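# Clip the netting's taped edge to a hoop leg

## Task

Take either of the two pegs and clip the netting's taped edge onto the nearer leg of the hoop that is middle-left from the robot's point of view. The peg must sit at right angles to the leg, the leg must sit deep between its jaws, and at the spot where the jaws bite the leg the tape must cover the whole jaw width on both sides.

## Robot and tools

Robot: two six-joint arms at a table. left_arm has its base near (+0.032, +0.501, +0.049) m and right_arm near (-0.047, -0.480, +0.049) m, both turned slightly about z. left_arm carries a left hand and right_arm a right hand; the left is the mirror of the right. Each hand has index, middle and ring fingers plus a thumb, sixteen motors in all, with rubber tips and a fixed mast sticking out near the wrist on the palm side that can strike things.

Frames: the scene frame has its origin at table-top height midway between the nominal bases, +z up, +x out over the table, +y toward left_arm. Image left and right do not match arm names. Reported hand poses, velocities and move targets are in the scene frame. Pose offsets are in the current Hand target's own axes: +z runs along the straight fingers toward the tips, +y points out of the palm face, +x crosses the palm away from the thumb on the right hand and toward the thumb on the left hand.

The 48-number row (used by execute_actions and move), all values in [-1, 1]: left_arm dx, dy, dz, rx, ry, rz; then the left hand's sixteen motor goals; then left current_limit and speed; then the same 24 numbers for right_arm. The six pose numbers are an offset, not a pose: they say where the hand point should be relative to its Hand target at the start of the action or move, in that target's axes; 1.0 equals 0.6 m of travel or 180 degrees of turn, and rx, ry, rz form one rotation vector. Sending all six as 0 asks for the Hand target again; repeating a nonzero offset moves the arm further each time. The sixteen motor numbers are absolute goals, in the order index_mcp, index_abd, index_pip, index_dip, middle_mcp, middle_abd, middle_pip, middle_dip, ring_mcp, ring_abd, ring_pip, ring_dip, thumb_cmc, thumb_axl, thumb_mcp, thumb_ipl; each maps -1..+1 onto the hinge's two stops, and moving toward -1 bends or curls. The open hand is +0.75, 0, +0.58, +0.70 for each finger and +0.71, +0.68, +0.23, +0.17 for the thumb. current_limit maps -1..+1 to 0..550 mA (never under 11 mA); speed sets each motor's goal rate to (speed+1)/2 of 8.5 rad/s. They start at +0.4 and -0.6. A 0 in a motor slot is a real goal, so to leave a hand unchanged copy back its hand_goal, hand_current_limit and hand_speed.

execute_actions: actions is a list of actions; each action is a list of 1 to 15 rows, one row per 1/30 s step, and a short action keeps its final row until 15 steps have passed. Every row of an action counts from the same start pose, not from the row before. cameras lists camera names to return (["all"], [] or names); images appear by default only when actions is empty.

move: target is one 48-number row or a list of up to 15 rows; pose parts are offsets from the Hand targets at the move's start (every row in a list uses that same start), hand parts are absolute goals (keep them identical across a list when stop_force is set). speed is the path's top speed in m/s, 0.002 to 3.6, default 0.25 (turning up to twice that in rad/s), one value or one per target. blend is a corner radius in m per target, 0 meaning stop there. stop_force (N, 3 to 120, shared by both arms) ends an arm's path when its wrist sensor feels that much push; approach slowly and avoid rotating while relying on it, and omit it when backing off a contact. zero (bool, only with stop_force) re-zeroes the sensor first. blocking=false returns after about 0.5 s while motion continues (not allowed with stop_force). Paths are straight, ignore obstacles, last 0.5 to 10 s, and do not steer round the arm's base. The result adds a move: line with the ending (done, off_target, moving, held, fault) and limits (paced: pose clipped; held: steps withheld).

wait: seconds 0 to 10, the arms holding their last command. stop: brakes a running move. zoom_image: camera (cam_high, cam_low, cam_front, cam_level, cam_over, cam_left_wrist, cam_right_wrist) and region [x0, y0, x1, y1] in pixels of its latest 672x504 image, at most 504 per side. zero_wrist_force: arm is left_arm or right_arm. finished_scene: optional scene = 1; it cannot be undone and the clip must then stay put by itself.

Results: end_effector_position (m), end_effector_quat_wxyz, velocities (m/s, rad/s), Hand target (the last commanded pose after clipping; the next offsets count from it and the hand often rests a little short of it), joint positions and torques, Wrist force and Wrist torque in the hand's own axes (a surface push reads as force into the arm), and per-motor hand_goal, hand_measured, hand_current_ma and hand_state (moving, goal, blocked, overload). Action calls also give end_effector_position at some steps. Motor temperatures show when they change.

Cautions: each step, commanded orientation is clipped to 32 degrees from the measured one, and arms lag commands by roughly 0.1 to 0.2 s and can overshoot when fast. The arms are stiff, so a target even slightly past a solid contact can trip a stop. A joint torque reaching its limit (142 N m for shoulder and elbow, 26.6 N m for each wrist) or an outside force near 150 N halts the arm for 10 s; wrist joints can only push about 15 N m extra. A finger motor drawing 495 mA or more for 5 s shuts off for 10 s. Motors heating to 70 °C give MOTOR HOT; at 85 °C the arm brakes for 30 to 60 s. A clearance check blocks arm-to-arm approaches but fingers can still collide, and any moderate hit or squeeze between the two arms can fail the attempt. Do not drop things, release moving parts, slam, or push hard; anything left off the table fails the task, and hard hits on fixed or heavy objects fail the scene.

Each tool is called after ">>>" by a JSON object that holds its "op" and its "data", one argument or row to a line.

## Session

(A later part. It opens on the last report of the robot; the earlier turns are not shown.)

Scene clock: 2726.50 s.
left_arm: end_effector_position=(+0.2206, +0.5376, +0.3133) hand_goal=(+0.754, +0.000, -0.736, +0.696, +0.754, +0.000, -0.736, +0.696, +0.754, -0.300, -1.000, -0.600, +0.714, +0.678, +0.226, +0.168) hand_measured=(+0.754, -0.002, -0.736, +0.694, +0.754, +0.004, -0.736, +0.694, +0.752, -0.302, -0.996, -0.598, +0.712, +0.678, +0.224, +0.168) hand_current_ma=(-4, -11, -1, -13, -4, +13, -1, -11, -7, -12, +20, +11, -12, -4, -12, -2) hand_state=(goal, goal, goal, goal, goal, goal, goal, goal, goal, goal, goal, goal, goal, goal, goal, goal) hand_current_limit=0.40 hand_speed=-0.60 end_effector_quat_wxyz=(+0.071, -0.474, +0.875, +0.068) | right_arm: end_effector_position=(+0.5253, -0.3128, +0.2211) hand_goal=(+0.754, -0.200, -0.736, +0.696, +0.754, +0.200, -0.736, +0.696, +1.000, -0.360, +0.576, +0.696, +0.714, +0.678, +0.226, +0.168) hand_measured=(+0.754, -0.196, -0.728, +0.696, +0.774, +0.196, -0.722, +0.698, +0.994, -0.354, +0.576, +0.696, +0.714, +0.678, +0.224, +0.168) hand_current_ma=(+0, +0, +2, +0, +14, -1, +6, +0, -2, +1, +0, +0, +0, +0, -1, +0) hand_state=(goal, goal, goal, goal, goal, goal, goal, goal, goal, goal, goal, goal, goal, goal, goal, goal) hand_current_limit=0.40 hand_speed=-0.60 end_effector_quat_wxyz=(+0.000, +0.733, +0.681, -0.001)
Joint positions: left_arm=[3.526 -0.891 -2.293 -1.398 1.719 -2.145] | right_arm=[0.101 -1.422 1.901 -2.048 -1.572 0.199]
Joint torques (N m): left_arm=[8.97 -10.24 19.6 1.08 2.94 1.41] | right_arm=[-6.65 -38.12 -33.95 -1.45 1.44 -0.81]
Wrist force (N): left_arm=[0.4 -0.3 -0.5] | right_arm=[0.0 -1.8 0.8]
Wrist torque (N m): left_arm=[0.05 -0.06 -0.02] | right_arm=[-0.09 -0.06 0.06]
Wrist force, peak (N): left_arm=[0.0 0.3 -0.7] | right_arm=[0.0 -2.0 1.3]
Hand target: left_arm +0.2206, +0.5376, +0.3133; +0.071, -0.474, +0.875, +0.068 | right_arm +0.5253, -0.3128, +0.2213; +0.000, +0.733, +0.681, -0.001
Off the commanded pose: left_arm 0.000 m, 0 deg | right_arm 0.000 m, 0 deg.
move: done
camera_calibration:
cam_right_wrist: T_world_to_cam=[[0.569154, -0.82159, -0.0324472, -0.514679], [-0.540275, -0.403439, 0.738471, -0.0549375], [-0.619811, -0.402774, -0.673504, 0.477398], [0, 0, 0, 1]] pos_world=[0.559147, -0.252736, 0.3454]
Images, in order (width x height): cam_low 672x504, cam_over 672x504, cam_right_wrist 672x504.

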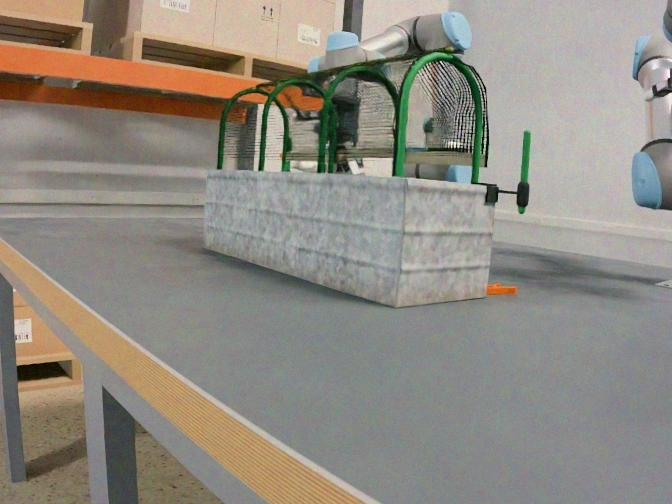

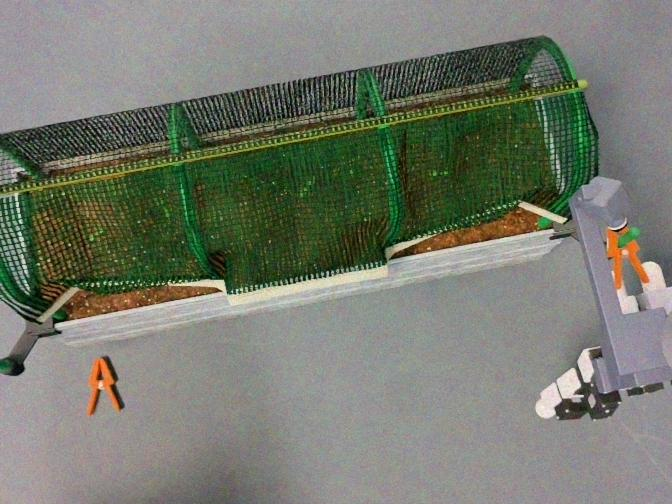

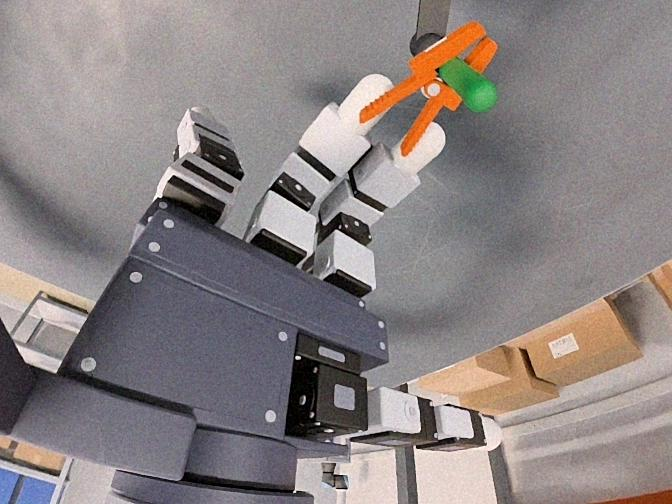

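>>> {"op": "move", "data": {
  "target": [
    [0,0,0,0,0,0, 0.754,0,-0.737,0.696,0.754,0,-0.737,0.696,0.754,-0.3,-1,-0.6,0.714,0.678,0.226,0.168,0.4,-0.6, 0,0,-0.00367,0,0,0, 0.754,-0.2,-0.737,0.696,0.754,0.2,-0.737,0.696,1.0,-0.36,0.576,0.696,0.714,0.678,0.226,0.168,0.4,-0.6],
    [0,0,0,0,0,0, 0.754,0,-0.737,0.696,0.754,0,-0.737,0.696,0.754,-0.3,-1,-0.6,0.714,0.678,0.226,0.168,0.4,-0.6, 0,0,0.025,0,0,0, 0.754,-0.2,-0.737,0.696,0.754,0.2,-0.737,0.696,1.0,-0.36,0.576,0.696,0.714,0.678,0.226,0.168,0.4,-0.6]
  ],
  "speed": 0.03,
  "cameras": ["cam_right_wrist","cam_over","cam_low","cam_level"]
}}

>>> {"op": "zoom_image", "data": {
  "camera": "cam_low",
  "region": [270, 130, 350, 190]
}}

>>> {"op": "zoom_image", "data": {
  "camera": "cam_right_wrist",
  "region": [280, 0, 580, 240]
}}

Scene clock: 2763.57 s.
left_arm: end_effector_position=(+0.2206, +0.5376, +0.3133) hand_goal=(+0.754, +0.000, -0.736, +0.696, +0.754, +0.000, -0.736, +0.696, +0.754, -0.300, -1.000, -0.600, +0.714, +0.678, +0.226, +0.168) hand_measured=(+0.754, -0.002, -0.736, +0.694, +0.754, +0.004, -0.736, +0.694, +0.752, -0.302, -0.996, -0.598, +0.712, +0.678, +0.224, +0.168) hand_current_ma=(-4, -11, -1, -13, -4, +13, -1, -11, -7, -12, +20, +11, -12, -4, -12, -2) hand_state=(goal, goal, goal, goal, goal, goal, goal, goal, goal, goal, goal, goal, goal, goal, goal, goal) hand_current_limit=0.40 hand_speed=-0.60 end_effector_quat_wxyz=(+0.071, -0.474, +0.875, +0.068) | right_arm: end_effector_position=(+0.5253, -0.3128, +0.2064) hand_goal=(+0.754, -0.200, -0.736, +0.696, +0.754, +0.200, -0.736, +0.696, +1.000, -0.360, +0.576, +0.696, +0.714, +0.678, +0.226, +0.168) hand_measured=(+0.754, -0.196, -0.728, +0.696, +0.758, +0.196, -0.728, +0.698, +0.994, -0.354, +0.576, +0.696, +0.714, +0.678, +0.224, +0.168) hand_current_ma=(+0, +0, +2, +0, +1, -1, +2, +0, -2, +1, +0, +0, +0, +0, -1, +0) hand_state=(goal, goal, goal, goal, goal, goal, goal, goal, goal, goal, goal, goal, goal, goal, goal, goal) hand_current_limit=0.40 hand_speed=-0.60 end_effector_quat_wxyz=(+0.000, +0.733, +0.681, -0.001)
Joint positions: left_arm=[3.526 -0.891 -2.293 -1.398 1.719 -2.145] | right_arm=[0.101 -1.404 1.923 -2.087 -1.572 0.199]
Joint torques (N m): left_arm=[8.4 -8.72 19.73 1.11 2.99 1.39] | right_arm=[-3.91 -17.66 -6.66 -4.09 1.55 -1.28]
Wrist force (N): left_arm=[-0.1 -0.4 -0.1] | right_arm=[0.0 -0.8 -0.2]
Wrist torque (N m): left_arm=[0.01 -0.01 -0.07] | right_arm=[-0.07 -0.03 0.09]
Wrist force, peak (N): left_arm=[0.3 -0.1 -0.7] | right_arm=[-0.1 -2.0 0.9]
Hand target: left_arm +0.2206, +0.5376, +0.3133; +0.071, -0.474, +0.875, +0.068 | right_arm +0.5253, -0.3129, +0.2063; +0.000, +0.733, +0.681, -0.001
Off the commanded pose: left_arm 0.000 m, 0 deg | right_arm 0.000 m, 0 deg.
move: done
camera_calibration:
cam_right_wrist: T_world_to_cam=[[0.569119, -0.821613, -0.0324858, -0.51507], [-0.540241, -0.403417, 0.738508, -0.0442353], [-0.619873, -0.402749, -0.673462, 0.46753], [0, 0, 0, 1]] pos_world=[0.559048, -0.252736, 0.330799]
Images, in order (width x height): cam_low 672x504, cam_level 672x504, cam_over 672x504, cam_right_wrist 672x504.

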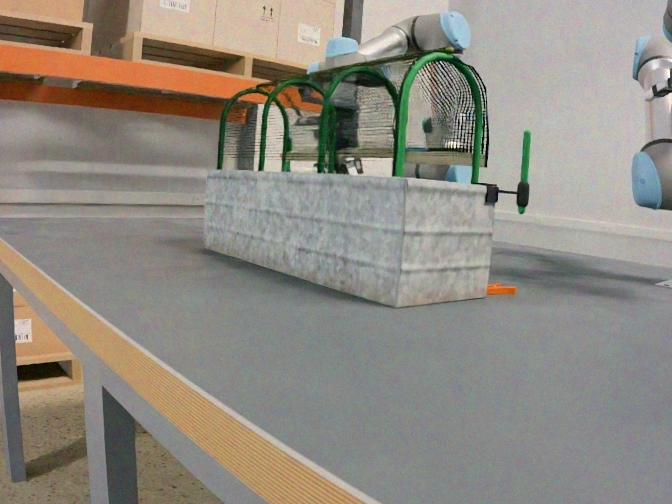

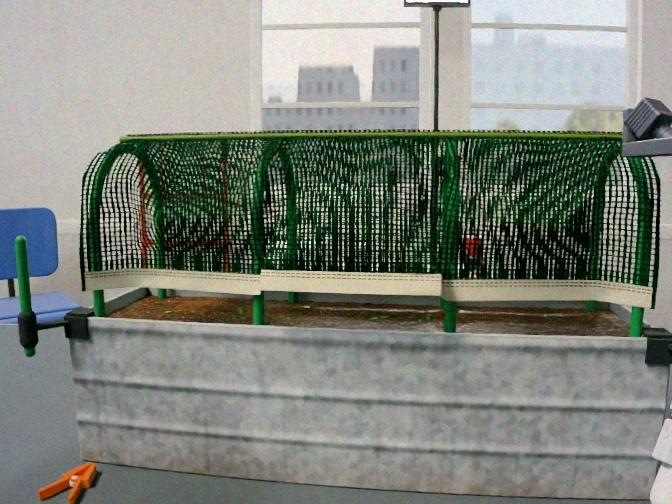

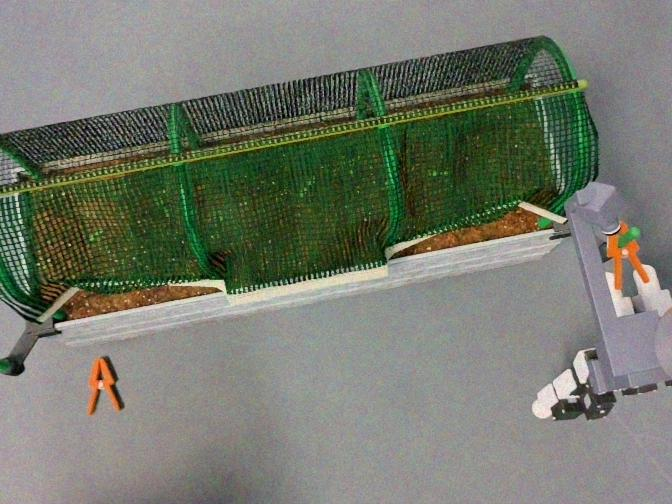

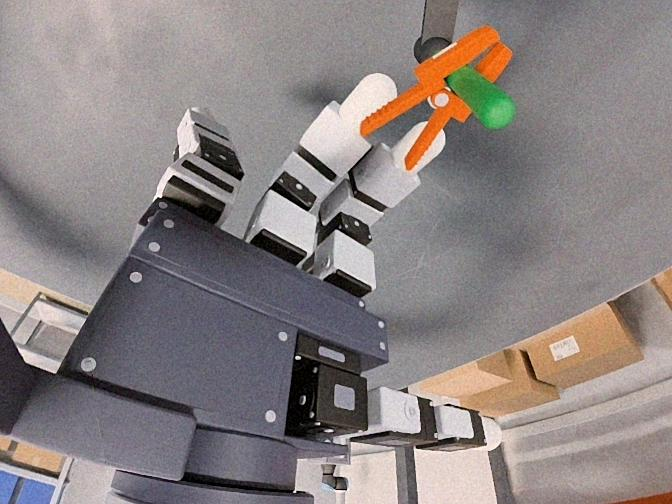

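Scaled by 6.300 from the camera's 672x504 image, which has a finer 960x720 frame.

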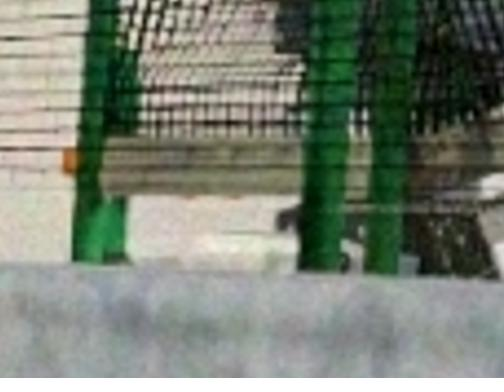

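Scaled by 1.680 from the camera's 672x504 image, which has a finer 960x720 frame.

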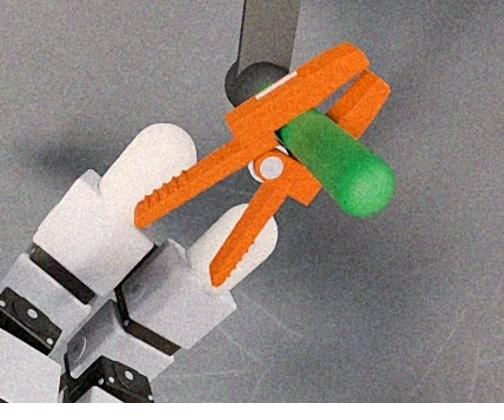

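>>> {"op": "move", "data": {
  "target": [0,0,0,0,0,0, 0.754,0,-0.737,0.696,0.754,0,-0.737,0.696,0.754,-0.3,-1,-0.6,0.714,0.678,0.226,0.168,0.4,-0.6, 0,0,-0.0335,0,0,0, 0.754,-0.2,-0.737,0.696,0.754,0.2,-0.737,0.696,1.0,-0.36,0.576,0.696,0.714,0.678,0.226,0.168,0.4,-0.6],
  "speed": 0.03,
  "cameras": ["cam_right_wrist","cam_low"]
}}

>>> {"op": "zoom_image", "data": {
  "camera": "cam_low",
  "region": [270, 130, 350, 190]
}}

>>> {"op": "zoom_image", "data": {
  "camera": "cam_right_wrist",
  "region": [280, 0, 580, 240]
}}

Scene clock: 2794.30 s.
left_arm: end_effector_position=(+0.2206, +0.5376, +0.3133) hand_goal=(+0.754, +0.000, -0.736, +0.696, +0.754, +0.000, -0.736, +0.696, +0.754, -0.300, -1.000, -0.600, +0.714, +0.678, +0.226, +0.168) hand_measured=(+0.754, -0.002, -0.736, +0.694, +0.754, +0.004, -0.736, +0.694, +0.752, -0.302, -0.996, -0.598, +0.712, +0.678, +0.224, +0.168) hand_current_ma=(-4, -11, -1, -13, -4, +13, -1, -11, -7, -12, +20, +11, -12, -4, -12, -2) hand_state=(goal, goal, goal, goal, goal, goal, goal, goal, goal, goal, goal, goal, goal, goal, goal, goal) hand_current_limit=0.40 hand_speed=-0.60 end_effector_quat_wxyz=(+0.071, -0.474, +0.875, +0.068) | right_arm: end_effector_position=(+0.5253, -0.3128, +0.2262) hand_goal=(+0.754, -0.200, -0.736, +0.696, +0.754, +0.200, -0.736, +0.696, +1.000, -0.360, +0.576, +0.696, +0.714, +0.678, +0.226, +0.168) hand_measured=(+0.754, -0.196, -0.728, +0.696, +0.768, +0.196, -0.722, +0.700, +0.994, -0.354, +0.576, +0.696, +0.714, +0.678, +0.224, +0.168) hand_current_ma=(+0, +0, +2, +0, +7, -1, +7, +1, -2, +1, +0, +0, +0, +0, -1, +0) hand_state=(goal, goal, goal, goal, goal, goal, goal, goal, goal, goal, goal, goal, goal, goal, goal, goal) hand_current_limit=0.40 hand_speed=-0.60 end_effector_quat_wxyz=(+0.000, +0.733, +0.681, -0.001)
Joint positions: left_arm=[3.526 -0.891 -2.293 -1.398 1.719 -2.145] | right_arm=[0.101 -1.428 1.893 -2.034 -1.572 0.199]
Joint torques (N m): left_arm=[8.79 -6.51 19.28 1.18 2.81 1.43] | right_arm=[1.3 -39.68 -34.33 -1.16 -1.44 0.55]
Wrist force (N): left_arm=[0.1 -0.2 -0.1] | right_arm=[0.0 -0.9 1.1]
Wrist torque (N m): left_arm=[0.03 -0.03 -0.06] | right_arm=[-0.06 -0.06 0.08]
Wrist force, peak (N): left_arm=[0.4 -0.2 -0.4] | right_arm=[0.2 -1.2 1.1]
Hand target: left_arm +0.2206, +0.5376, +0.3133; +0.071, -0.474, +0.875, +0.068 | right_arm +0.5253, -0.3128, +0.2264; +0.000, +0.733, +0.681, -0.001
Off the commanded pose: left_arm 0.000 m, 0 deg | right_arm 0.000 m, 0 deg.
move: done
camera_calibration:
cam_right_wrist: T_world_to_cam=[[0.569154, -0.82159, -0.0324472, -0.514511], [-0.540275, -0.403439, 0.738471, -0.0587775], [-0.619811, -0.402774, -0.673504, 0.480901], [0, 0, 0, 1]] pos_world=[0.559147, -0.252736, 0.3506]
Images, in order (width x height): cam_low 672x504, cam_right_wrist 672x504.

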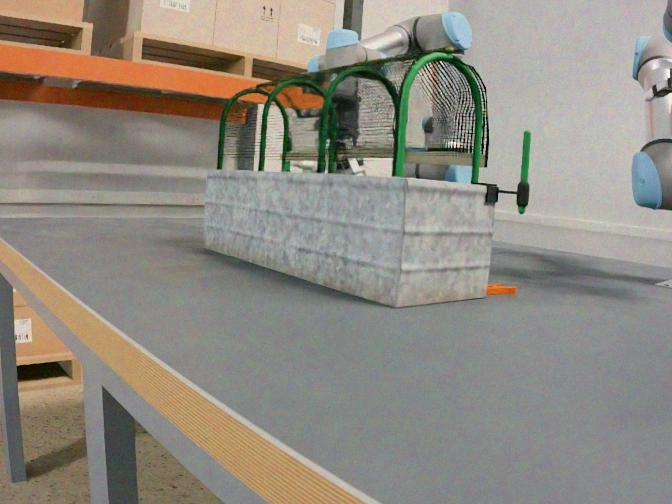

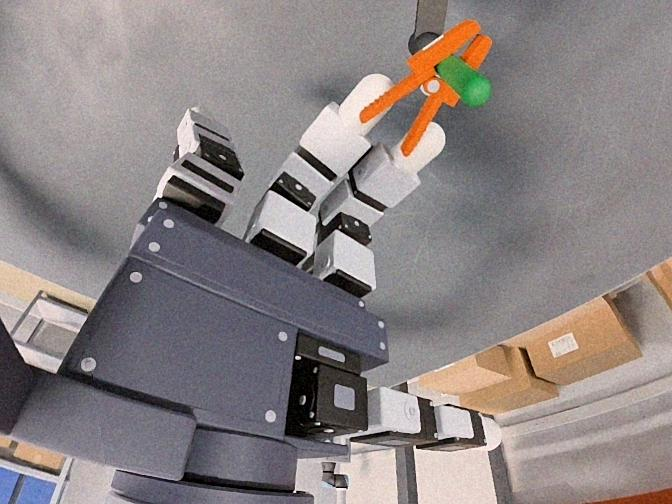

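Scaled by 6.300 from the camera's 672x504 image, which has a finer 960x720 frame.

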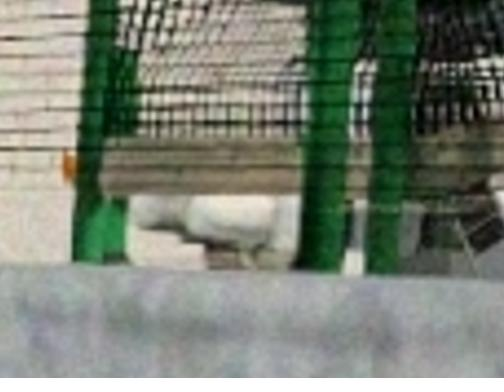

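Scaled by 1.680 from the camera's 672x504 image, which has a finer 960x720 frame.

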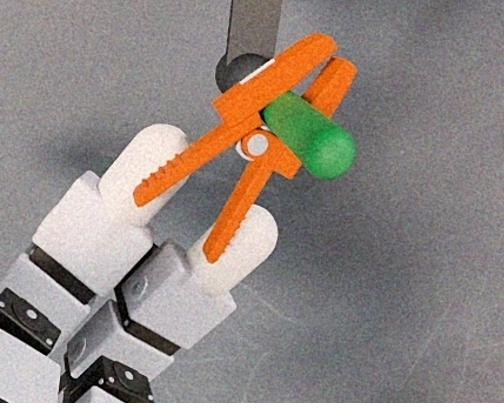

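>>> {"op": "move", "data": {
  "target": [0,0,0,0,0,0, 0.754,0,-0.737,0.696,0.754,0,-0.737,0.696,0.754,-0.3,-1,-0.6,0.714,0.678,0.226,0.168,0.4,-0.6, 0,0,0.035,0,0,0, 0.754,-0.2,-0.737,0.696,0.754,0.2,-0.737,0.696,1.0,-0.36,0.576,0.696,0.714,0.678,0.226,0.168,0.4,-0.6],
  "speed": 0.03,
  "cameras": ["cam_right_wrist","cam_low"]
}}

>>> {"op": "zoom_image", "data": {
  "camera": "cam_low",
  "region": [270, 130, 350, 190]
}}

>>> {"op": "zoom_image", "data": {
  "camera": "cam_right_wrist",
  "region": [280, 0, 580, 240]
}}

Scene clock: 2809.83 s.
left_arm: end_effector_position=(+0.2206, +0.5376, +0.3133) hand_goal=(+0.754, +0.000, -0.736, +0.696, +0.754, +0.000, -0.736, +0.696, +0.754, -0.300, -1.000, -0.600, +0.714, +0.678, +0.226, +0.168) hand_measured=(+0.754, -0.002, -0.736, +0.694, +0.754, +0.004, -0.736, +0.694, +0.752, -0.302, -0.996, -0.598, +0.712, +0.678, +0.224, +0.168) hand_current_ma=(-4, -11, -1, -13, -4, +13, -1, -11, -7, -12, +20, +11, -12, -4, -12, -2) hand_state=(goal, goal, goal, goal, goal, goal, goal, goal, goal, goal, goal, goal, goal, goal, goal, goal) hand_current_limit=0.40 hand_speed=-0.60 end_effector_quat_wxyz=(+0.071, -0.474, +0.875, +0.068) | right_arm: end_effector_position=(+0.5253, -0.3128, +0.2055) hand_goal=(+0.754, -0.200, -0.736, +0.696, +0.754, +0.200, -0.736, +0.696, +1.000, -0.360, +0.576, +0.696, +0.714, +0.678, +0.226, +0.168) hand_measured=(+0.754, -0.196, -0.728, +0.696, +0.758, +0.196, -0.728, +0.700, +0.994, -0.354, +0.576, +0.696, +0.714, +0.678, +0.224, +0.168) hand_current_ma=(+0, +0, +2, +0, +1, -1, +2, +1, -2, +1, +0, +0, +0, +0, -1, +0) hand_state=(goal, goal, goal, goal, goal, goal, goal, goal, goal, goal, goal, goal, goal, goal, goal, goal) hand_current_limit=0.40 hand_speed=-0.60 end_effector_quat_wxyz=(+0.000, +0.733, +0.681, -0.001)
Joint positions: left_arm=[3.526 -0.891 -2.293 -1.398 1.719 -2.145] | right_arm=[0.101 -1.403 1.924 -2.089 -1.572 0.199]
Joint torques (N m): left_arm=[8.77 -5.11 19.67 1.13 2.83 1.36] | right_arm=[-6.29 -18.48 -8.98 -3.84 -0.76 -1]
Wrist force (N): left_arm=[0.0 -0.3 -0.1] | right_arm=[-0.1 -0.8 -0.2]
Wrist torque (N m): left_arm=[0.03 -0.02 -0.06] | right_arm=[-0.07 -0.02 0.07]
Wrist force, peak (N): left_arm=[0.5 -0.1 -0.5] | right_arm=[-0.1 -1.2 1.1]
Hand target: left_arm +0.2206, +0.5376, +0.3133; +0.071, -0.474, +0.875, +0.068 | right_arm +0.5253, -0.3129, +0.2054; +0.000, +0.733, +0.681, -0.001
Off the commanded pose: left_arm 0.000 m, 0 deg | right_arm 0.000 m, 0 deg.
move: done
camera_calibration:
cam_right_wrist: T_world_to_cam=[[0.569154, -0.82159, -0.0324472, -0.515125], [-0.540275, -0.403439, 0.738471, -0.0435452], [-0.619811, -0.402774, -0.673504, 0.466897], [0, 0, 0, 1]] pos_world=[0.559047, -0.252736, 0.3299]
Images, in order (width x height): cam_low 672x504, cam_right_wrist 672x504.

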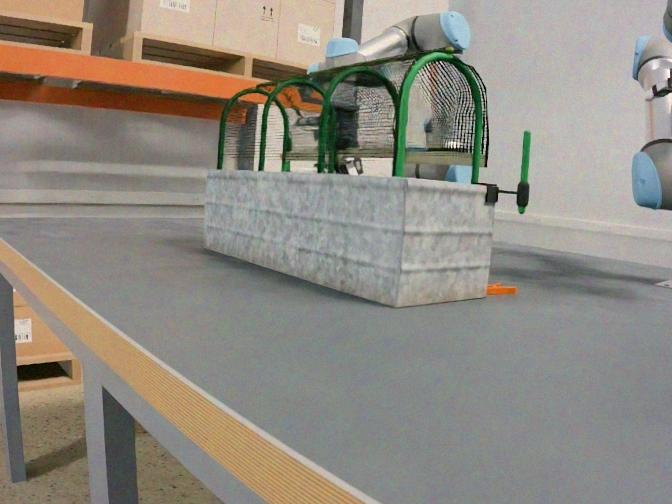

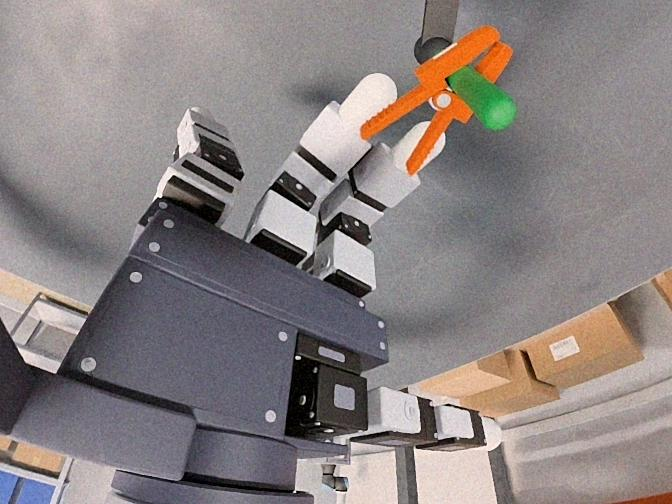

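Scaled by 6.300 from the camera's 672x504 image, which has a finer 960x720 frame.

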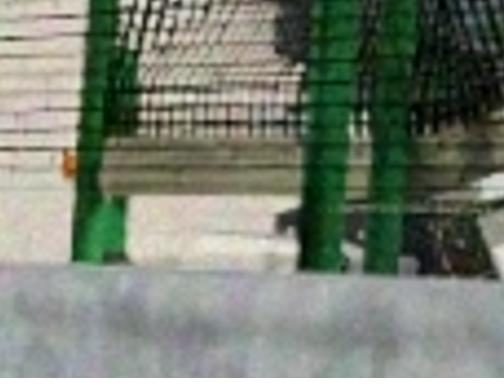

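Scaled by 1.680 from the camera's 672x504 image, which has a finer 960x720 frame.

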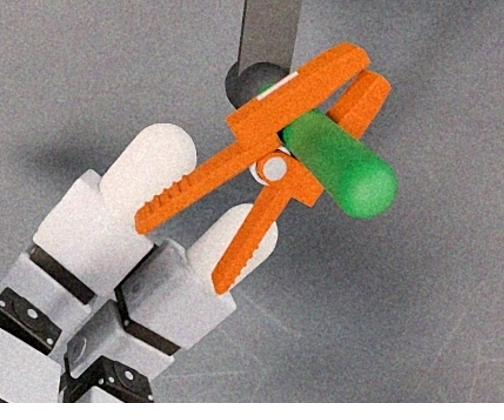

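>>> {"op": "move", "data": {
  "target": [
    [0,0,0,0,0,0, 0.754,0,-0.737,0.696,0.754,0,-0.737,0.696,0.754,-0.3,-1,-0.6,0.714,0.678,0.226,0.168,0.4,-0.6, 0,-0.0833,0,0,0,0, 0.754,-0.2,-0.737,0.696,0.754,0.2,-0.737,0.696,1.0,-0.36,0.576,0.696,0.714,0.678,0.226,0.168,0.4,-0.6],
    [0,0,0,0,0,0, 0.754,0,-0.737,0.696,0.754,0,-0.737,0.696,0.754,-0.3,-1,-0.6,0.714,0.678,0.226,0.168,0.4,-0.6, 0,-0.175,-0.24,0,0,0, 0.754,0.3,-0.299,0.261,0.754,-0.3,-0.299,0.261,0.754,-0.5,-1,-0.6,0.714,0.678,0.226,0.168,0.4,-0.6]
  ],
  "speed": 0.15,
  "blend": 0.02
}}

>>> {"op": "move", "data": {
  "target": [
    [0,0,0,0,0,0, 0.754,0,-0.737,0.696,0.754,0,-0.737,0.696,0.754,-0.3,-1,-0.6,0.714,0.678,0.226,0.168,0.4,-0.6, 0,0,0,0,0,0.5, 0.754,0.3,-0.299,0.261,0.754,-0.3,-0.299,0.261,0.754,-0.5,-1,-0.6,0.714,0.678,0.226,0.168,0.4,-0.6]
  ],
  "speed": 0.4,
  "cameras": ["cam_high"]
}}

Scene clock: 2865.53 s.
left_arm: end_effector_position=(+0.2206, +0.5376, +0.3133) hand_goal=(+0.754, +0.000, -0.736, +0.696, +0.754, +0.000, -0.736, +0.696, +0.754, -0.300, -1.000, -0.600, +0.714, +0.678, +0.226, +0.168) hand_measured=(+0.754, -0.002, -0.736, +0.694, +0.754, +0.004, -0.736, +0.694, +0.752, -0.302, -0.996, -0.598, +0.712, +0.678, +0.224, +0.168) hand_current_ma=(-4, -11, -1, -13, -4, +13, -1, -11, -7, -12, +20, +11, -12, -4, -12, -2) hand_state=(goal, goal, goal, goal, goal, goal, goal, goal, goal, goal, goal, goal, goal, goal, goal, goal) hand_current_limit=0.40 hand_speed=-0.60 end_effector_quat_wxyz=(+0.071, -0.474, +0.875, +0.068) | right_arm: end_effector_position=(+0.4209, -0.3050, +0.3496) hand_goal=(+0.754, +0.300, -0.298, +0.262, +0.754, -0.300, -0.298, +0.262, +0.754, -0.500, -1.000, -0.600, +0.714, +0.678, +0.226, +0.168) hand_measured=(+0.754, +0.296, -0.298, +0.266, +0.758, -0.294, -0.298, +0.266, +0.756, -0.496, -0.994, -0.598, +0.714, +0.678, +0.224, +0.168) hand_current_ma=(+0, -1, +0, +1, +1, +1, +0, +1, +0, +0, +2, +0, +0, +0, -1, +0) hand_state=(goal, goal, goal, goal, goal, goal, goal, goal, goal, goal, goal, goal, goal, goal, goal, goal) hand_current_limit=0.40 hand_speed=-0.60 end_effector_quat_wxyz=(+0.000, +0.733, +0.681, -0.001)
Joint positions: left_arm=[3.526 -0.891 -2.293 -1.398 1.719 -2.145] | right_arm=[0.152 -1.744 1.873 -1.698 -1.571 0.25]
Joint torques (N m): left_arm=[9.21 -2.06 19.32 1.16 2.72 1.45] | right_arm=[6.34 -25.62 -35.35 -1.18 1.59 1.34]
Wrist force (N): left_arm=[0.1 -0.1 -0.3] | right_arm=[0.4 -0.8 -0.1]
Wrist torque (N m): left_arm=[0.06 -0.04 -0.06] | right_arm=[0.00 -0.08 -0.07]
Wrist force, peak (N): left_arm=[0.5 -0.4 -0.5] | right_arm=[0.2 -1.2 -0.7]
Hand target: left_arm +0.2206, +0.5376, +0.3133; +0.071, -0.474, +0.875, +0.068 | right_arm +0.4209, -0.3050, +0.3496; +0.000, +0.733, +0.681, -0.001
Off the commanded pose: left_arm 0.000 m, 0 deg | right_arm 0.000 m, 0 deg.
move: done

Scene clock: 2868.37 s.
left_arm: end_effector_position=(+0.2206, +0.5376, +0.3133) hand_goal=(+0.754, +0.000, -0.736, +0.696, +0.754, +0.000, -0.736, +0.696, +0.754, -0.300, -1.000, -0.600, +0.714, +0.678, +0.226, +0.168) hand_measured=(+0.754, -0.002, -0.736, +0.694, +0.754, +0.004, -0.736, +0.694, +0.752, -0.302, -0.996, -0.598, +0.712, +0.678, +0.224, +0.168) hand_current_ma=(-4, -11, -1, -13, -4, +13, -1, -11, -7, -12, +20, +11, -12, -4, -12, -2) hand_state=(goal, goal, goal, goal, goal, goal, goal, goal, goal, goal, goal, goal, goal, goal, goal, goal) hand_current_limit=0.40 hand_speed=-0.60 end_effector_quat_wxyz=(+0.071, -0.474, +0.875, +0.068) | right_arm: end_effector_position=(+0.4209, -0.3050, +0.3496) hand_goal=(+0.754, +0.300, -0.298, +0.262, +0.754, -0.300, -0.298, +0.262, +0.754, -0.500, -1.000, -0.600, +0.714, +0.678, +0.226, +0.168) hand_measured=(+0.754, +0.296, -0.298, +0.266, +0.758, -0.294, -0.298, +0.266, +0.756, -0.496, -0.994, -0.598, +0.714, +0.678, +0.224, +0.168) hand_current_ma=(+0, -1, +0, +1, +1, +1, +0, +1, +0, +0, +2, +0, +0, +0, -1, +0) hand_state=(goal, goal, goal, goal, goal, goal, goal, goal, goal, goal, goal, goal, goal, goal, goal, goal) hand_current_limit=0.40 hand_speed=-0.60 end_effector_quat_wxyz=(+0.001, +0.999, -0.037, -0.001)
Joint positions: left_arm=[3.526 -0.891 -2.293 -1.398 1.719 -2.145] | right_arm=[0.215 -1.438 1.575 -1.705 -1.571 1.883]
Joint torques (N m): left_arm=[9.17 -0.55 19.87 1.26 2.83 1.31] | right_arm=[-8.31 -19.21 -34.68 -0.99 -1.45 1.43]
Wrist force (N): left_arm=[0.1 0.0 -0.1] | right_arm=[0.1 -0.7 -0.2]
Wrist torque (N m): left_arm=[0.05 -0.04 -0.06] | right_arm=[0.00 -0.06 -0.10]
Wrist force, peak (N): left_arm=[0.2 -0.3 -0.7] | right_arm=[-0.2 -1.0 0.2]
Hand target: left_arm +0.2206, +0.5376, +0.3133; +0.071, -0.474, +0.875, +0.068 | right_arm +0.4209, -0.3050, +0.3496; +0.001, +0.999, -0.037, -0.001
Off the commanded pose: left_arm 0.000 m, 0 deg | right_arm 0.000 m, 0 deg.
move: done
Images, in order (width x height): cam_high 672x504.

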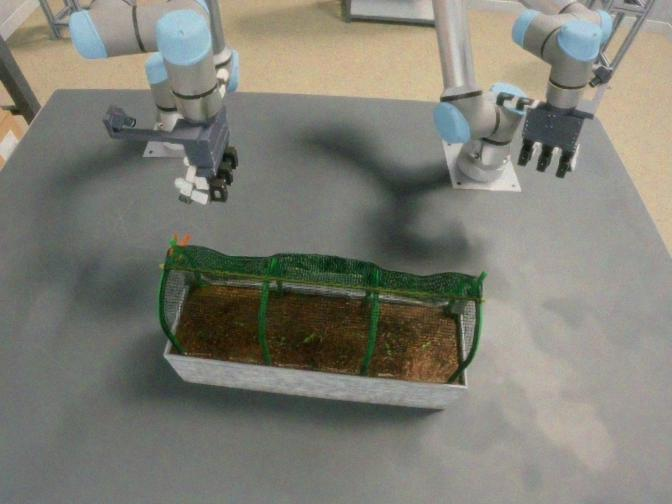

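>>> {"op": "move", "data": {
  "target": [0,0,0,0,0,0, 0.754,0,-0.737,0.696,0.754,0,-0.737,0.696,0.754,-0.3,-1,-0.6,0.714,0.678,0.226,0.168,0.4,-0.6, 0,0,0,0,0,0.5, 0.754,0.3,-0.299,0.261,0.754,-0.3,-0.299,0.261,0.754,-0.5,-1,-0.6,0.714,0.678,0.226,0.168,0.4,-0.6],
  "speed": 0.4
}}

>>> {"op": "move", "data": {
  "target": [0,0,0,0,0,0, 0.754,0,-0.737,0.696,0.754,0,-0.737,0.696,0.754,-0.3,-1,-0.6,0.714,0.678,0.226,0.168,0.4,-0.6, 0,0,0,0.5,0,0, 0.754,0.3,-0.299,0.261,0.754,-0.3,-0.299,0.261,0.754,-0.5,-1,-0.6,0.714,0.678,0.226,0.168,0.4,-0.6],
  "speed": 0.4,
  "cameras": ["cam_high","cam_over","cam_right_wrist"]
}}

Scene clock: 2884.50 s.
left_arm: end_effector_position=(+0.2206, +0.5376, +0.3133) hand_goal=(+0.754, +0.000, -0.736, +0.696, +0.754, +0.000, -0.736, +0.696, +0.754, -0.300, -1.000, -0.600, +0.714, +0.678, +0.226, +0.168) hand_measured=(+0.754, -0.002, -0.736, +0.694, +0.754, +0.004, -0.736, +0.694, +0.752, -0.302, -0.996, -0.598, +0.712, +0.678, +0.224, +0.168) hand_current_ma=(-4, -11, -1, -13, -4, +13, -1, -11, -7, -12, +20, +11, -12, -4, -12, -2) hand_state=(goal, goal, goal, goal, goal, goal, goal, goal, goal, goal, goal, goal, goal, goal, goal, goal) hand_current_limit=0.40 hand_speed=-0.60 end_effector_quat_wxyz=(+0.071, -0.474, +0.875, +0.068) | right_arm: end_effector_position=(+0.4209, -0.3050, +0.3496) hand_goal=(+0.754, +0.300, -0.298, +0.262, +0.754, -0.300, -0.298, +0.262, +0.754, -0.500, -1.000, -0.600, +0.714, +0.678, +0.226, +0.168) hand_measured=(+0.754, +0.296, -0.298, +0.266, +0.758, -0.294, -0.298, +0.266, +0.756, -0.496, -0.994, -0.598, +0.714, +0.678, +0.224, +0.168) hand_current_ma=(+0, -1, +0, +1, +1, +1, +0, +1, +0, +0, +2, +0, +0, +0, -1, +0) hand_state=(goal, goal, goal, goal, goal, goal, goal, goal, goal, goal, goal, goal, goal, goal, goal, goal) hand_current_limit=0.40 hand_speed=-0.60 end_effector_quat_wxyz=(-0.001, -0.681, +0.732, +0.000)
Joint positions: left_arm=[3.526 -0.891 -2.293 -1.398 1.719 -2.145] | right_arm=[-0.001 -1.413 1.546 -1.702 -1.572 3.238]
Joint torques (N m): left_arm=[8.78 -0.43 19.46 1.39 2.82 1.27] | right_arm=[-8.72 -40.17 -9.91 -3.78 -1.2 1.49]
Wrist force (N): left_arm=[0.2 0.3 -0.4] | right_arm=[-0.3 -0.9 -0.1]
Wrist torque (N m): left_arm=[0.12 -0.05 -0.06] | right_arm=[-0.04 0.00 -0.12]
Wrist force, peak (N): left_arm=[0.2 -0.4 -0.7] | right_arm=[0.2 -1.2 0.1]
Hand target: left_arm +0.2206, +0.5376, +0.3133; +0.071, -0.474, +0.875, +0.068 | right_arm +0.4209, -0.3050, +0.3496; +0.001, +0.681, -0.733, +0.000
Off the commanded pose: left_arm 0.000 m, 0 deg | right_arm 0.000 m, 0 deg.
move: done

Scene clock: 2887.57 s.
left_arm: end_effector_position=(+0.2206, +0.5376, +0.3133) hand_goal=(+0.754, +0.000, -0.736, +0.696, +0.754, +0.000, -0.736, +0.696, +0.754, -0.300, -1.000, -0.600, +0.714, +0.678, +0.226, +0.168) hand_measured=(+0.754, -0.002, -0.736, +0.694, +0.754, +0.004, -0.736, +0.694, +0.752, -0.302, -0.996, -0.598, +0.712, +0.678, +0.224, +0.168) hand_current_ma=(-4, -11, -1, -13, -4, +13, -1, -11, -7, -12, +20, +11, -12, -4, -12, -2) hand_state=(goal, goal, goal, goal, goal, goal, goal, goal, goal, goal, goal, goal, goal, goal, goal, goal) hand_current_limit=0.40 hand_speed=-0.60 end_effector_quat_wxyz=(+0.071, -0.474, +0.875, +0.068) | right_arm: end_effector_position=(+0.4209, -0.3050, +0.3496) hand_goal=(+0.754, +0.300, -0.298, +0.262, +0.754, -0.300, -0.298, +0.262, +0.754, -0.500, -1.000, -0.600, +0.714, +0.678, +0.226, +0.168) hand_measured=(+0.748, +0.298, -0.298, +0.264, +0.748, -0.296, -0.298, +0.264, +0.750, -0.498, -0.996, -0.598, +0.708, +0.678, +0.224, +0.168) hand_current_ma=(-2, +0, +0, +0, -2, +0, +0, +0, -1, +0, +1, +0, -2, +0, +0, +0) hand_state=(goal, goal, goal, goal, goal, goal, goal, goal, goal, goal, goal, goal, goal, goal, goal, goal) hand_current_limit=0.40 hand_speed=-0.60 end_effector_quat_wxyz=(+0.480, -0.482, +0.518, -0.518)
Joint positions: left_arm=[3.526 -0.891 -2.293 -1.398 1.719 -2.145] | right_arm=[0.12 -1.552 2.427 -4.014 -1.789 3.141]
Joint torques (N m): left_arm=[8.83 -0.14 19.24 1.39 2.76 1.38] | right_arm=[5.52 -6.41 -3.02 -3.02 -1.54 -1.12]
Wrist force (N): left_arm=[0.1 -0.1 0.1] | right_arm=[-0.8 -2.1 -0.2]
Wrist torque (N m): left_arm=[0.03 -0.02 -0.06] | right_arm=[-0.15 -0.04 -0.18]
Wrist force, peak (N): left_arm=[0.1 -0.3 -0.7] | right_arm=[-0.7 -2.3 -0.2]
Hand target: left_arm +0.2206, +0.5376, +0.3133; +0.071, -0.474, +0.875, +0.068 | right_arm +0.4209, -0.3050, +0.3496; +0.480, -0.482, +0.518, -0.518
Off the commanded pose: left_arm 0.000 m, 0 deg | right_arm 0.000 m, 0 deg.
move: done
camera_calibration:
cam_right_wrist: T_world_to_cam=[[0.0876399, 0.772362, -0.629108, 0.45274], [-0.701036, 0.496498, 0.511896, 0.218218], [0.70772, 0.396165, 0.584967, -0.252667], [0, 0, 0, 1]] pos_world=[0.292118, -0.357926, 0.320919]
Images, in order (width x height): cam_high 672x504, cam_over 672x504, cam_right_wrist 672x504.

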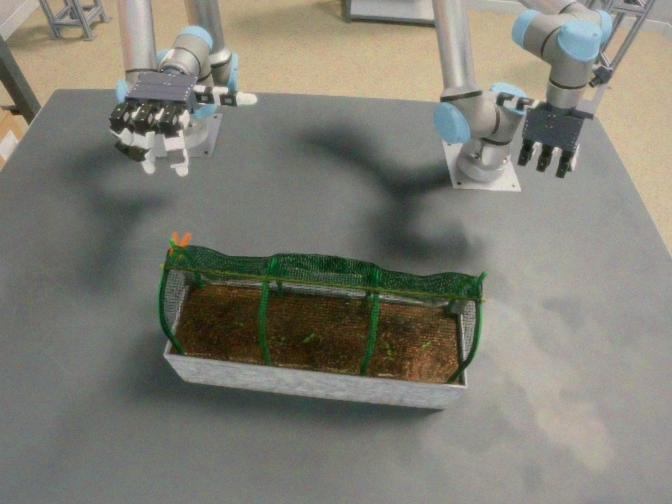

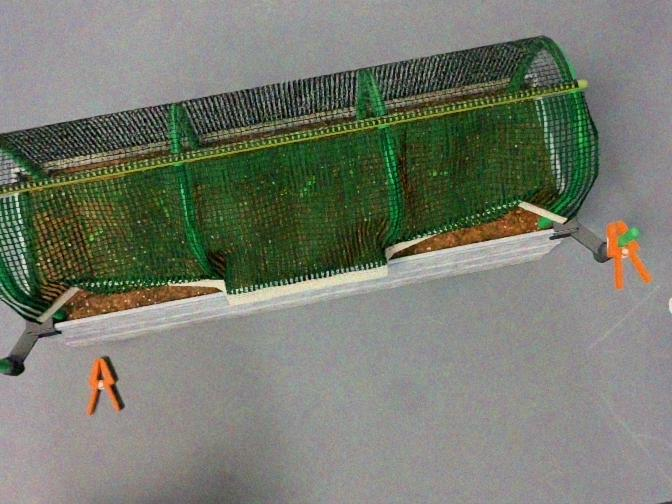

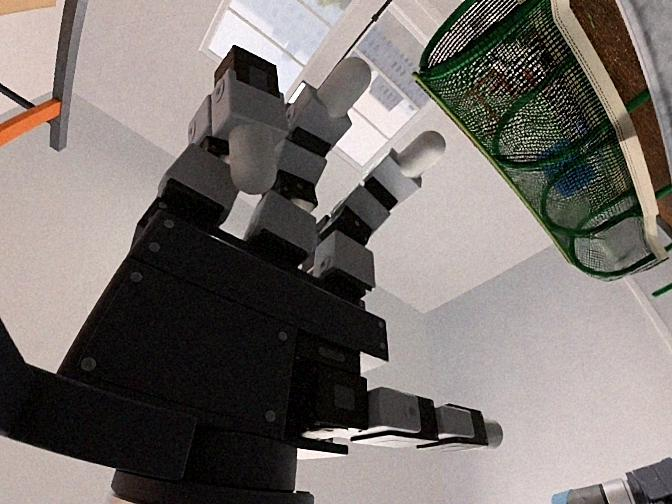

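>>> {"op": "zoom_image", "data": {
  "camera": "cam_over",
  "region": [590, 200, 670, 300]
}}

>>> {"op": "zoom_image", "data": {
  "camera": "cam_right_wrist",
  "region": [200, 20, 480, 300]
}}

Scaled by 5.040 from the camera's 672x504 image, which has a finer 960x720 frame.

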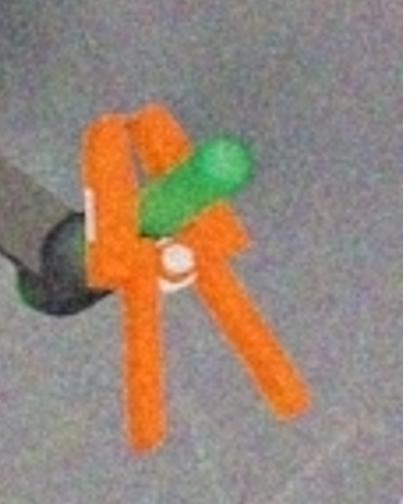

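Scaled by 1.800 from the camera's 672x504 image, which has a finer 960x720 frame.

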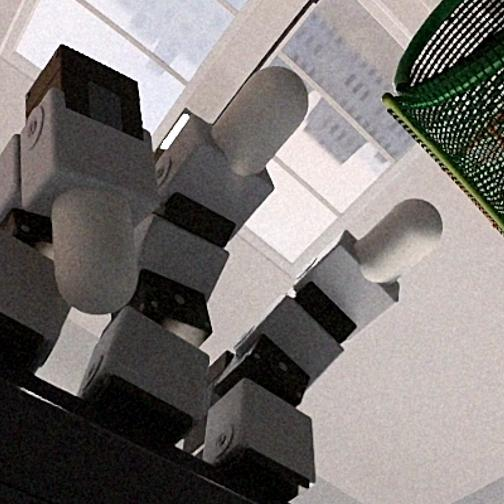

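>>> {"op": "move", "data": {
  "target": [0,0,0,0,0,0, 0.754,0,-0.737,0.696,0.754,0,-0.737,0.696,0.754,-0.3,-1,-0.6,0.714,0.678,0.226,0.168,0.4,-0.6, -0.012,0.2702,0.0097,0,0,0, 0.754,0.5,-0.299,0.261,0.754,-0.5,-0.299,0.261,0.754,-0.7,-1,-0.6,0.714,0.678,0.226,0.168,0.4,-0.6],
  "speed": 0.12,
  "cameras": ["cam_over","cam_low","cam_high","cam_right_wrist"]
}}

>>> {"op": "zoom_image", "data": {
  "camera": "cam_over",
  "region": [570, 200, 670, 340]
}}

Scene clock: 2967.30 s.
left_arm: end_effector_position=(+0.2206, +0.5376, +0.3133) hand_goal=(+0.754, +0.000, -0.736, +0.696, +0.754, +0.000, -0.736, +0.696, +0.754, -0.300, -1.000, -0.600, +0.714, +0.678, +0.226, +0.168) hand_measured=(+0.754, -0.002, -0.736, +0.694, +0.754, +0.004, -0.736, +0.694, +0.752, -0.302, -0.996, -0.598, +0.712, +0.678, +0.224, +0.168) hand_current_ma=(-4, -11, -1, -13, -4, +13, -1, -11, -7, -12, +20, +11, -12, -4, -12, -2) hand_state=(goal, goal, goal, goal, goal, goal, goal, goal, goal, goal, goal, goal, goal, goal, goal, goal) hand_current_limit=0.40 hand_speed=-0.60 end_effector_quat_wxyz=(+0.071, -0.474, +0.875, +0.068) | right_arm: end_effector_position=(+0.4268, -0.2984, +0.1876) hand_goal=(+0.754, +0.500, -0.298, +0.262, +0.754, -0.500, -0.298, +0.262, +0.754, -0.700, -1.000, -0.600, +0.714, +0.678, +0.226, +0.168) hand_measured=(+0.748, +0.498, -0.298, +0.264, +0.748, -0.496, -0.298, +0.264, +0.750, -0.698, -0.996, -0.598, +0.708, +0.678, +0.224, +0.168) hand_current_ma=(-2, +0, +0, +0, -2, +0, +0, +0, -1, +0, +1, +0, -2, +0, +0, +0) hand_state=(goal, goal, goal, goal, goal, goal, goal, goal, goal, goal, goal, goal, goal, goal, goal, goal) hand_current_limit=0.40 hand_speed=-0.60 end_effector_quat_wxyz=(+0.480, -0.482, +0.518, -0.518)
Joint positions: left_arm=[3.526 -0.891 -2.293 -1.398 1.719 -2.145] | right_arm=[0.141 -0.979 2.468 -4.628 -1.81 3.141]
Joint torques (N m): left_arm=[9.32 -0.55 19.69 1.47 2.82 1.31] | right_arm=[6.43 -17.64 -16.67 -3 -1.36 -1.14]
Wrist force (N): left_arm=[0.3 -0.3 -0.4] | right_arm=[-0.7 -2.4 -0.2]
Wrist torque (N m): left_arm=[0.04 -0.05 -0.04] | right_arm=[-0.17 -0.08 -0.17]
Wrist force, peak (N): left_arm=[-0.3 -0.2 -0.7] | right_arm=[-0.6 -2.8 0.0]
Hand target: left_arm +0.2206, +0.5376, +0.3133; +0.071, -0.474, +0.875, +0.068 | right_arm +0.4269, -0.2984, +0.1875; +0.480, -0.482, +0.518, -0.518
Off the commanded pose: left_arm 0.000 m, 0 deg | right_arm 0.000 m, 0 deg.
move: done
camera_calibration:
cam_right_wrist: T_world_to_cam=[[0.0877287, 0.772363, -0.629094, 0.345259], [-0.701117, 0.496493, 0.511791, 0.302093], [0.707629, 0.39617, 0.585074, -0.164641], [0, 0, 0, 1]] pos_world=[0.298018, -0.351426, 0.158919]
Images, in order (width x height): cam_high 672x504, cam_low 672x504, cam_over 672x504, cam_right_wrist 672x504.

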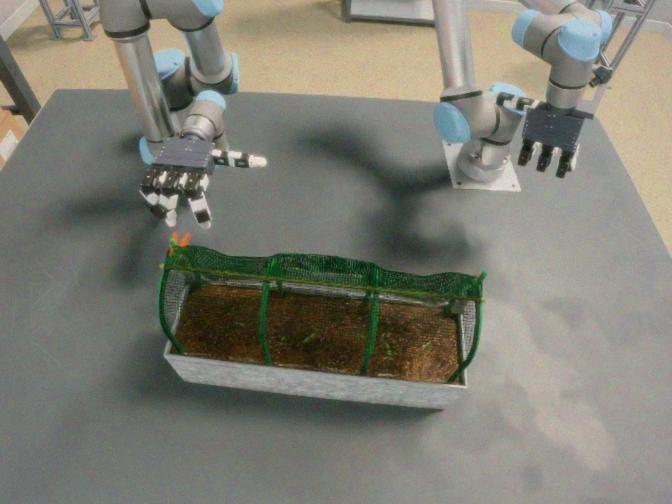

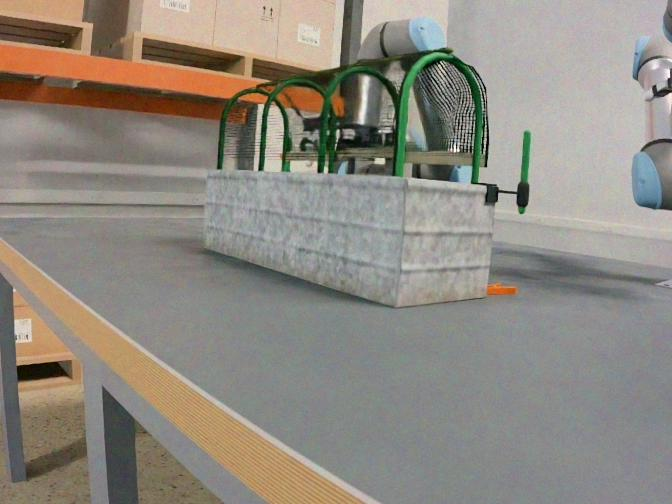

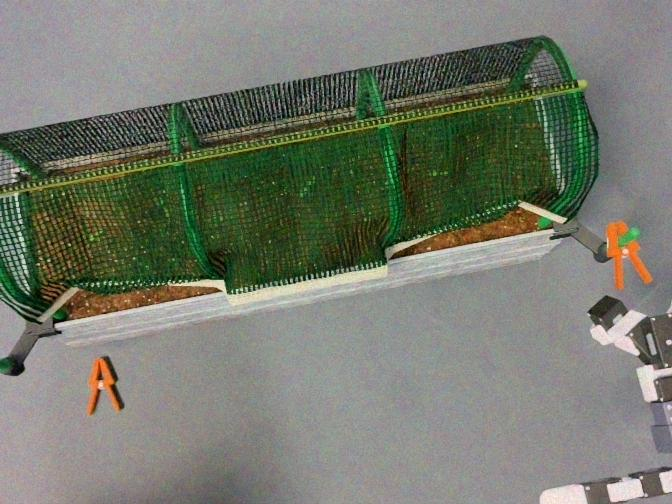

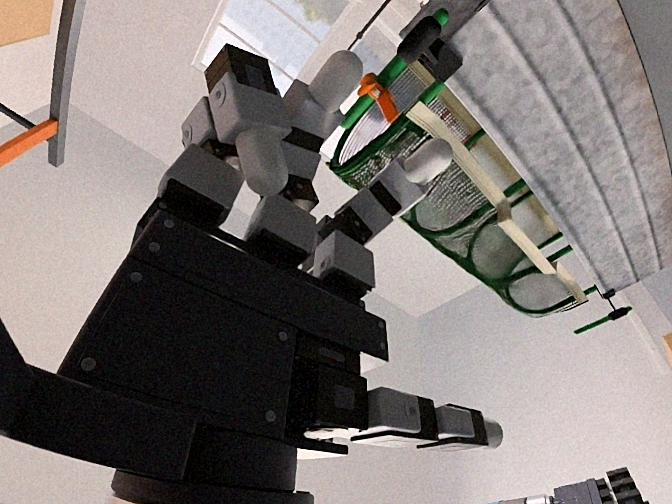

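Scaled by 3.600 from the camera's 672x504 image, which has a finer 960x720 frame.

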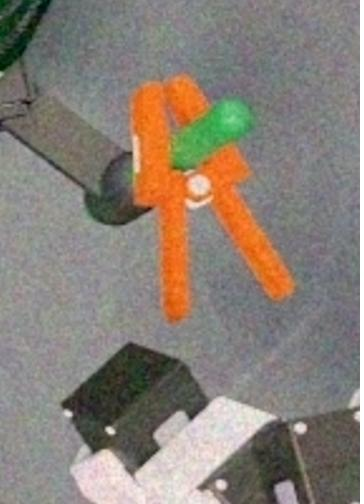

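>>> {"op": "zoom_image", "data": {
  "camera": "cam_right_wrist",
  "region": [300, 20, 500, 220]
}}

>>> {"op": "zoom_image", "data": {
  "camera": "cam_high",
  "region": [130, 140, 270, 260]
}}

Scaled by 2.520 from the camera's 672x504 image, which has a finer 960x720 frame.

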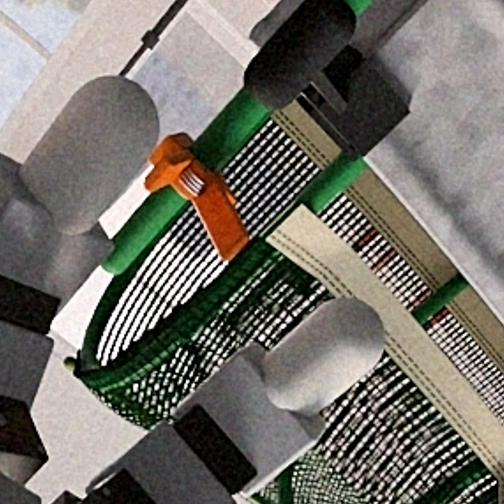

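Scaled by 3.600 from the camera's 672x504 image, which has a finer 960x720 frame.

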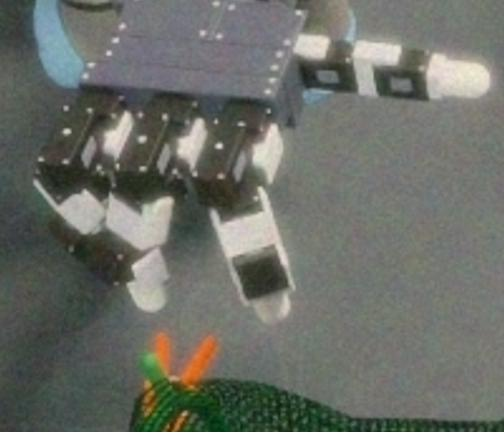

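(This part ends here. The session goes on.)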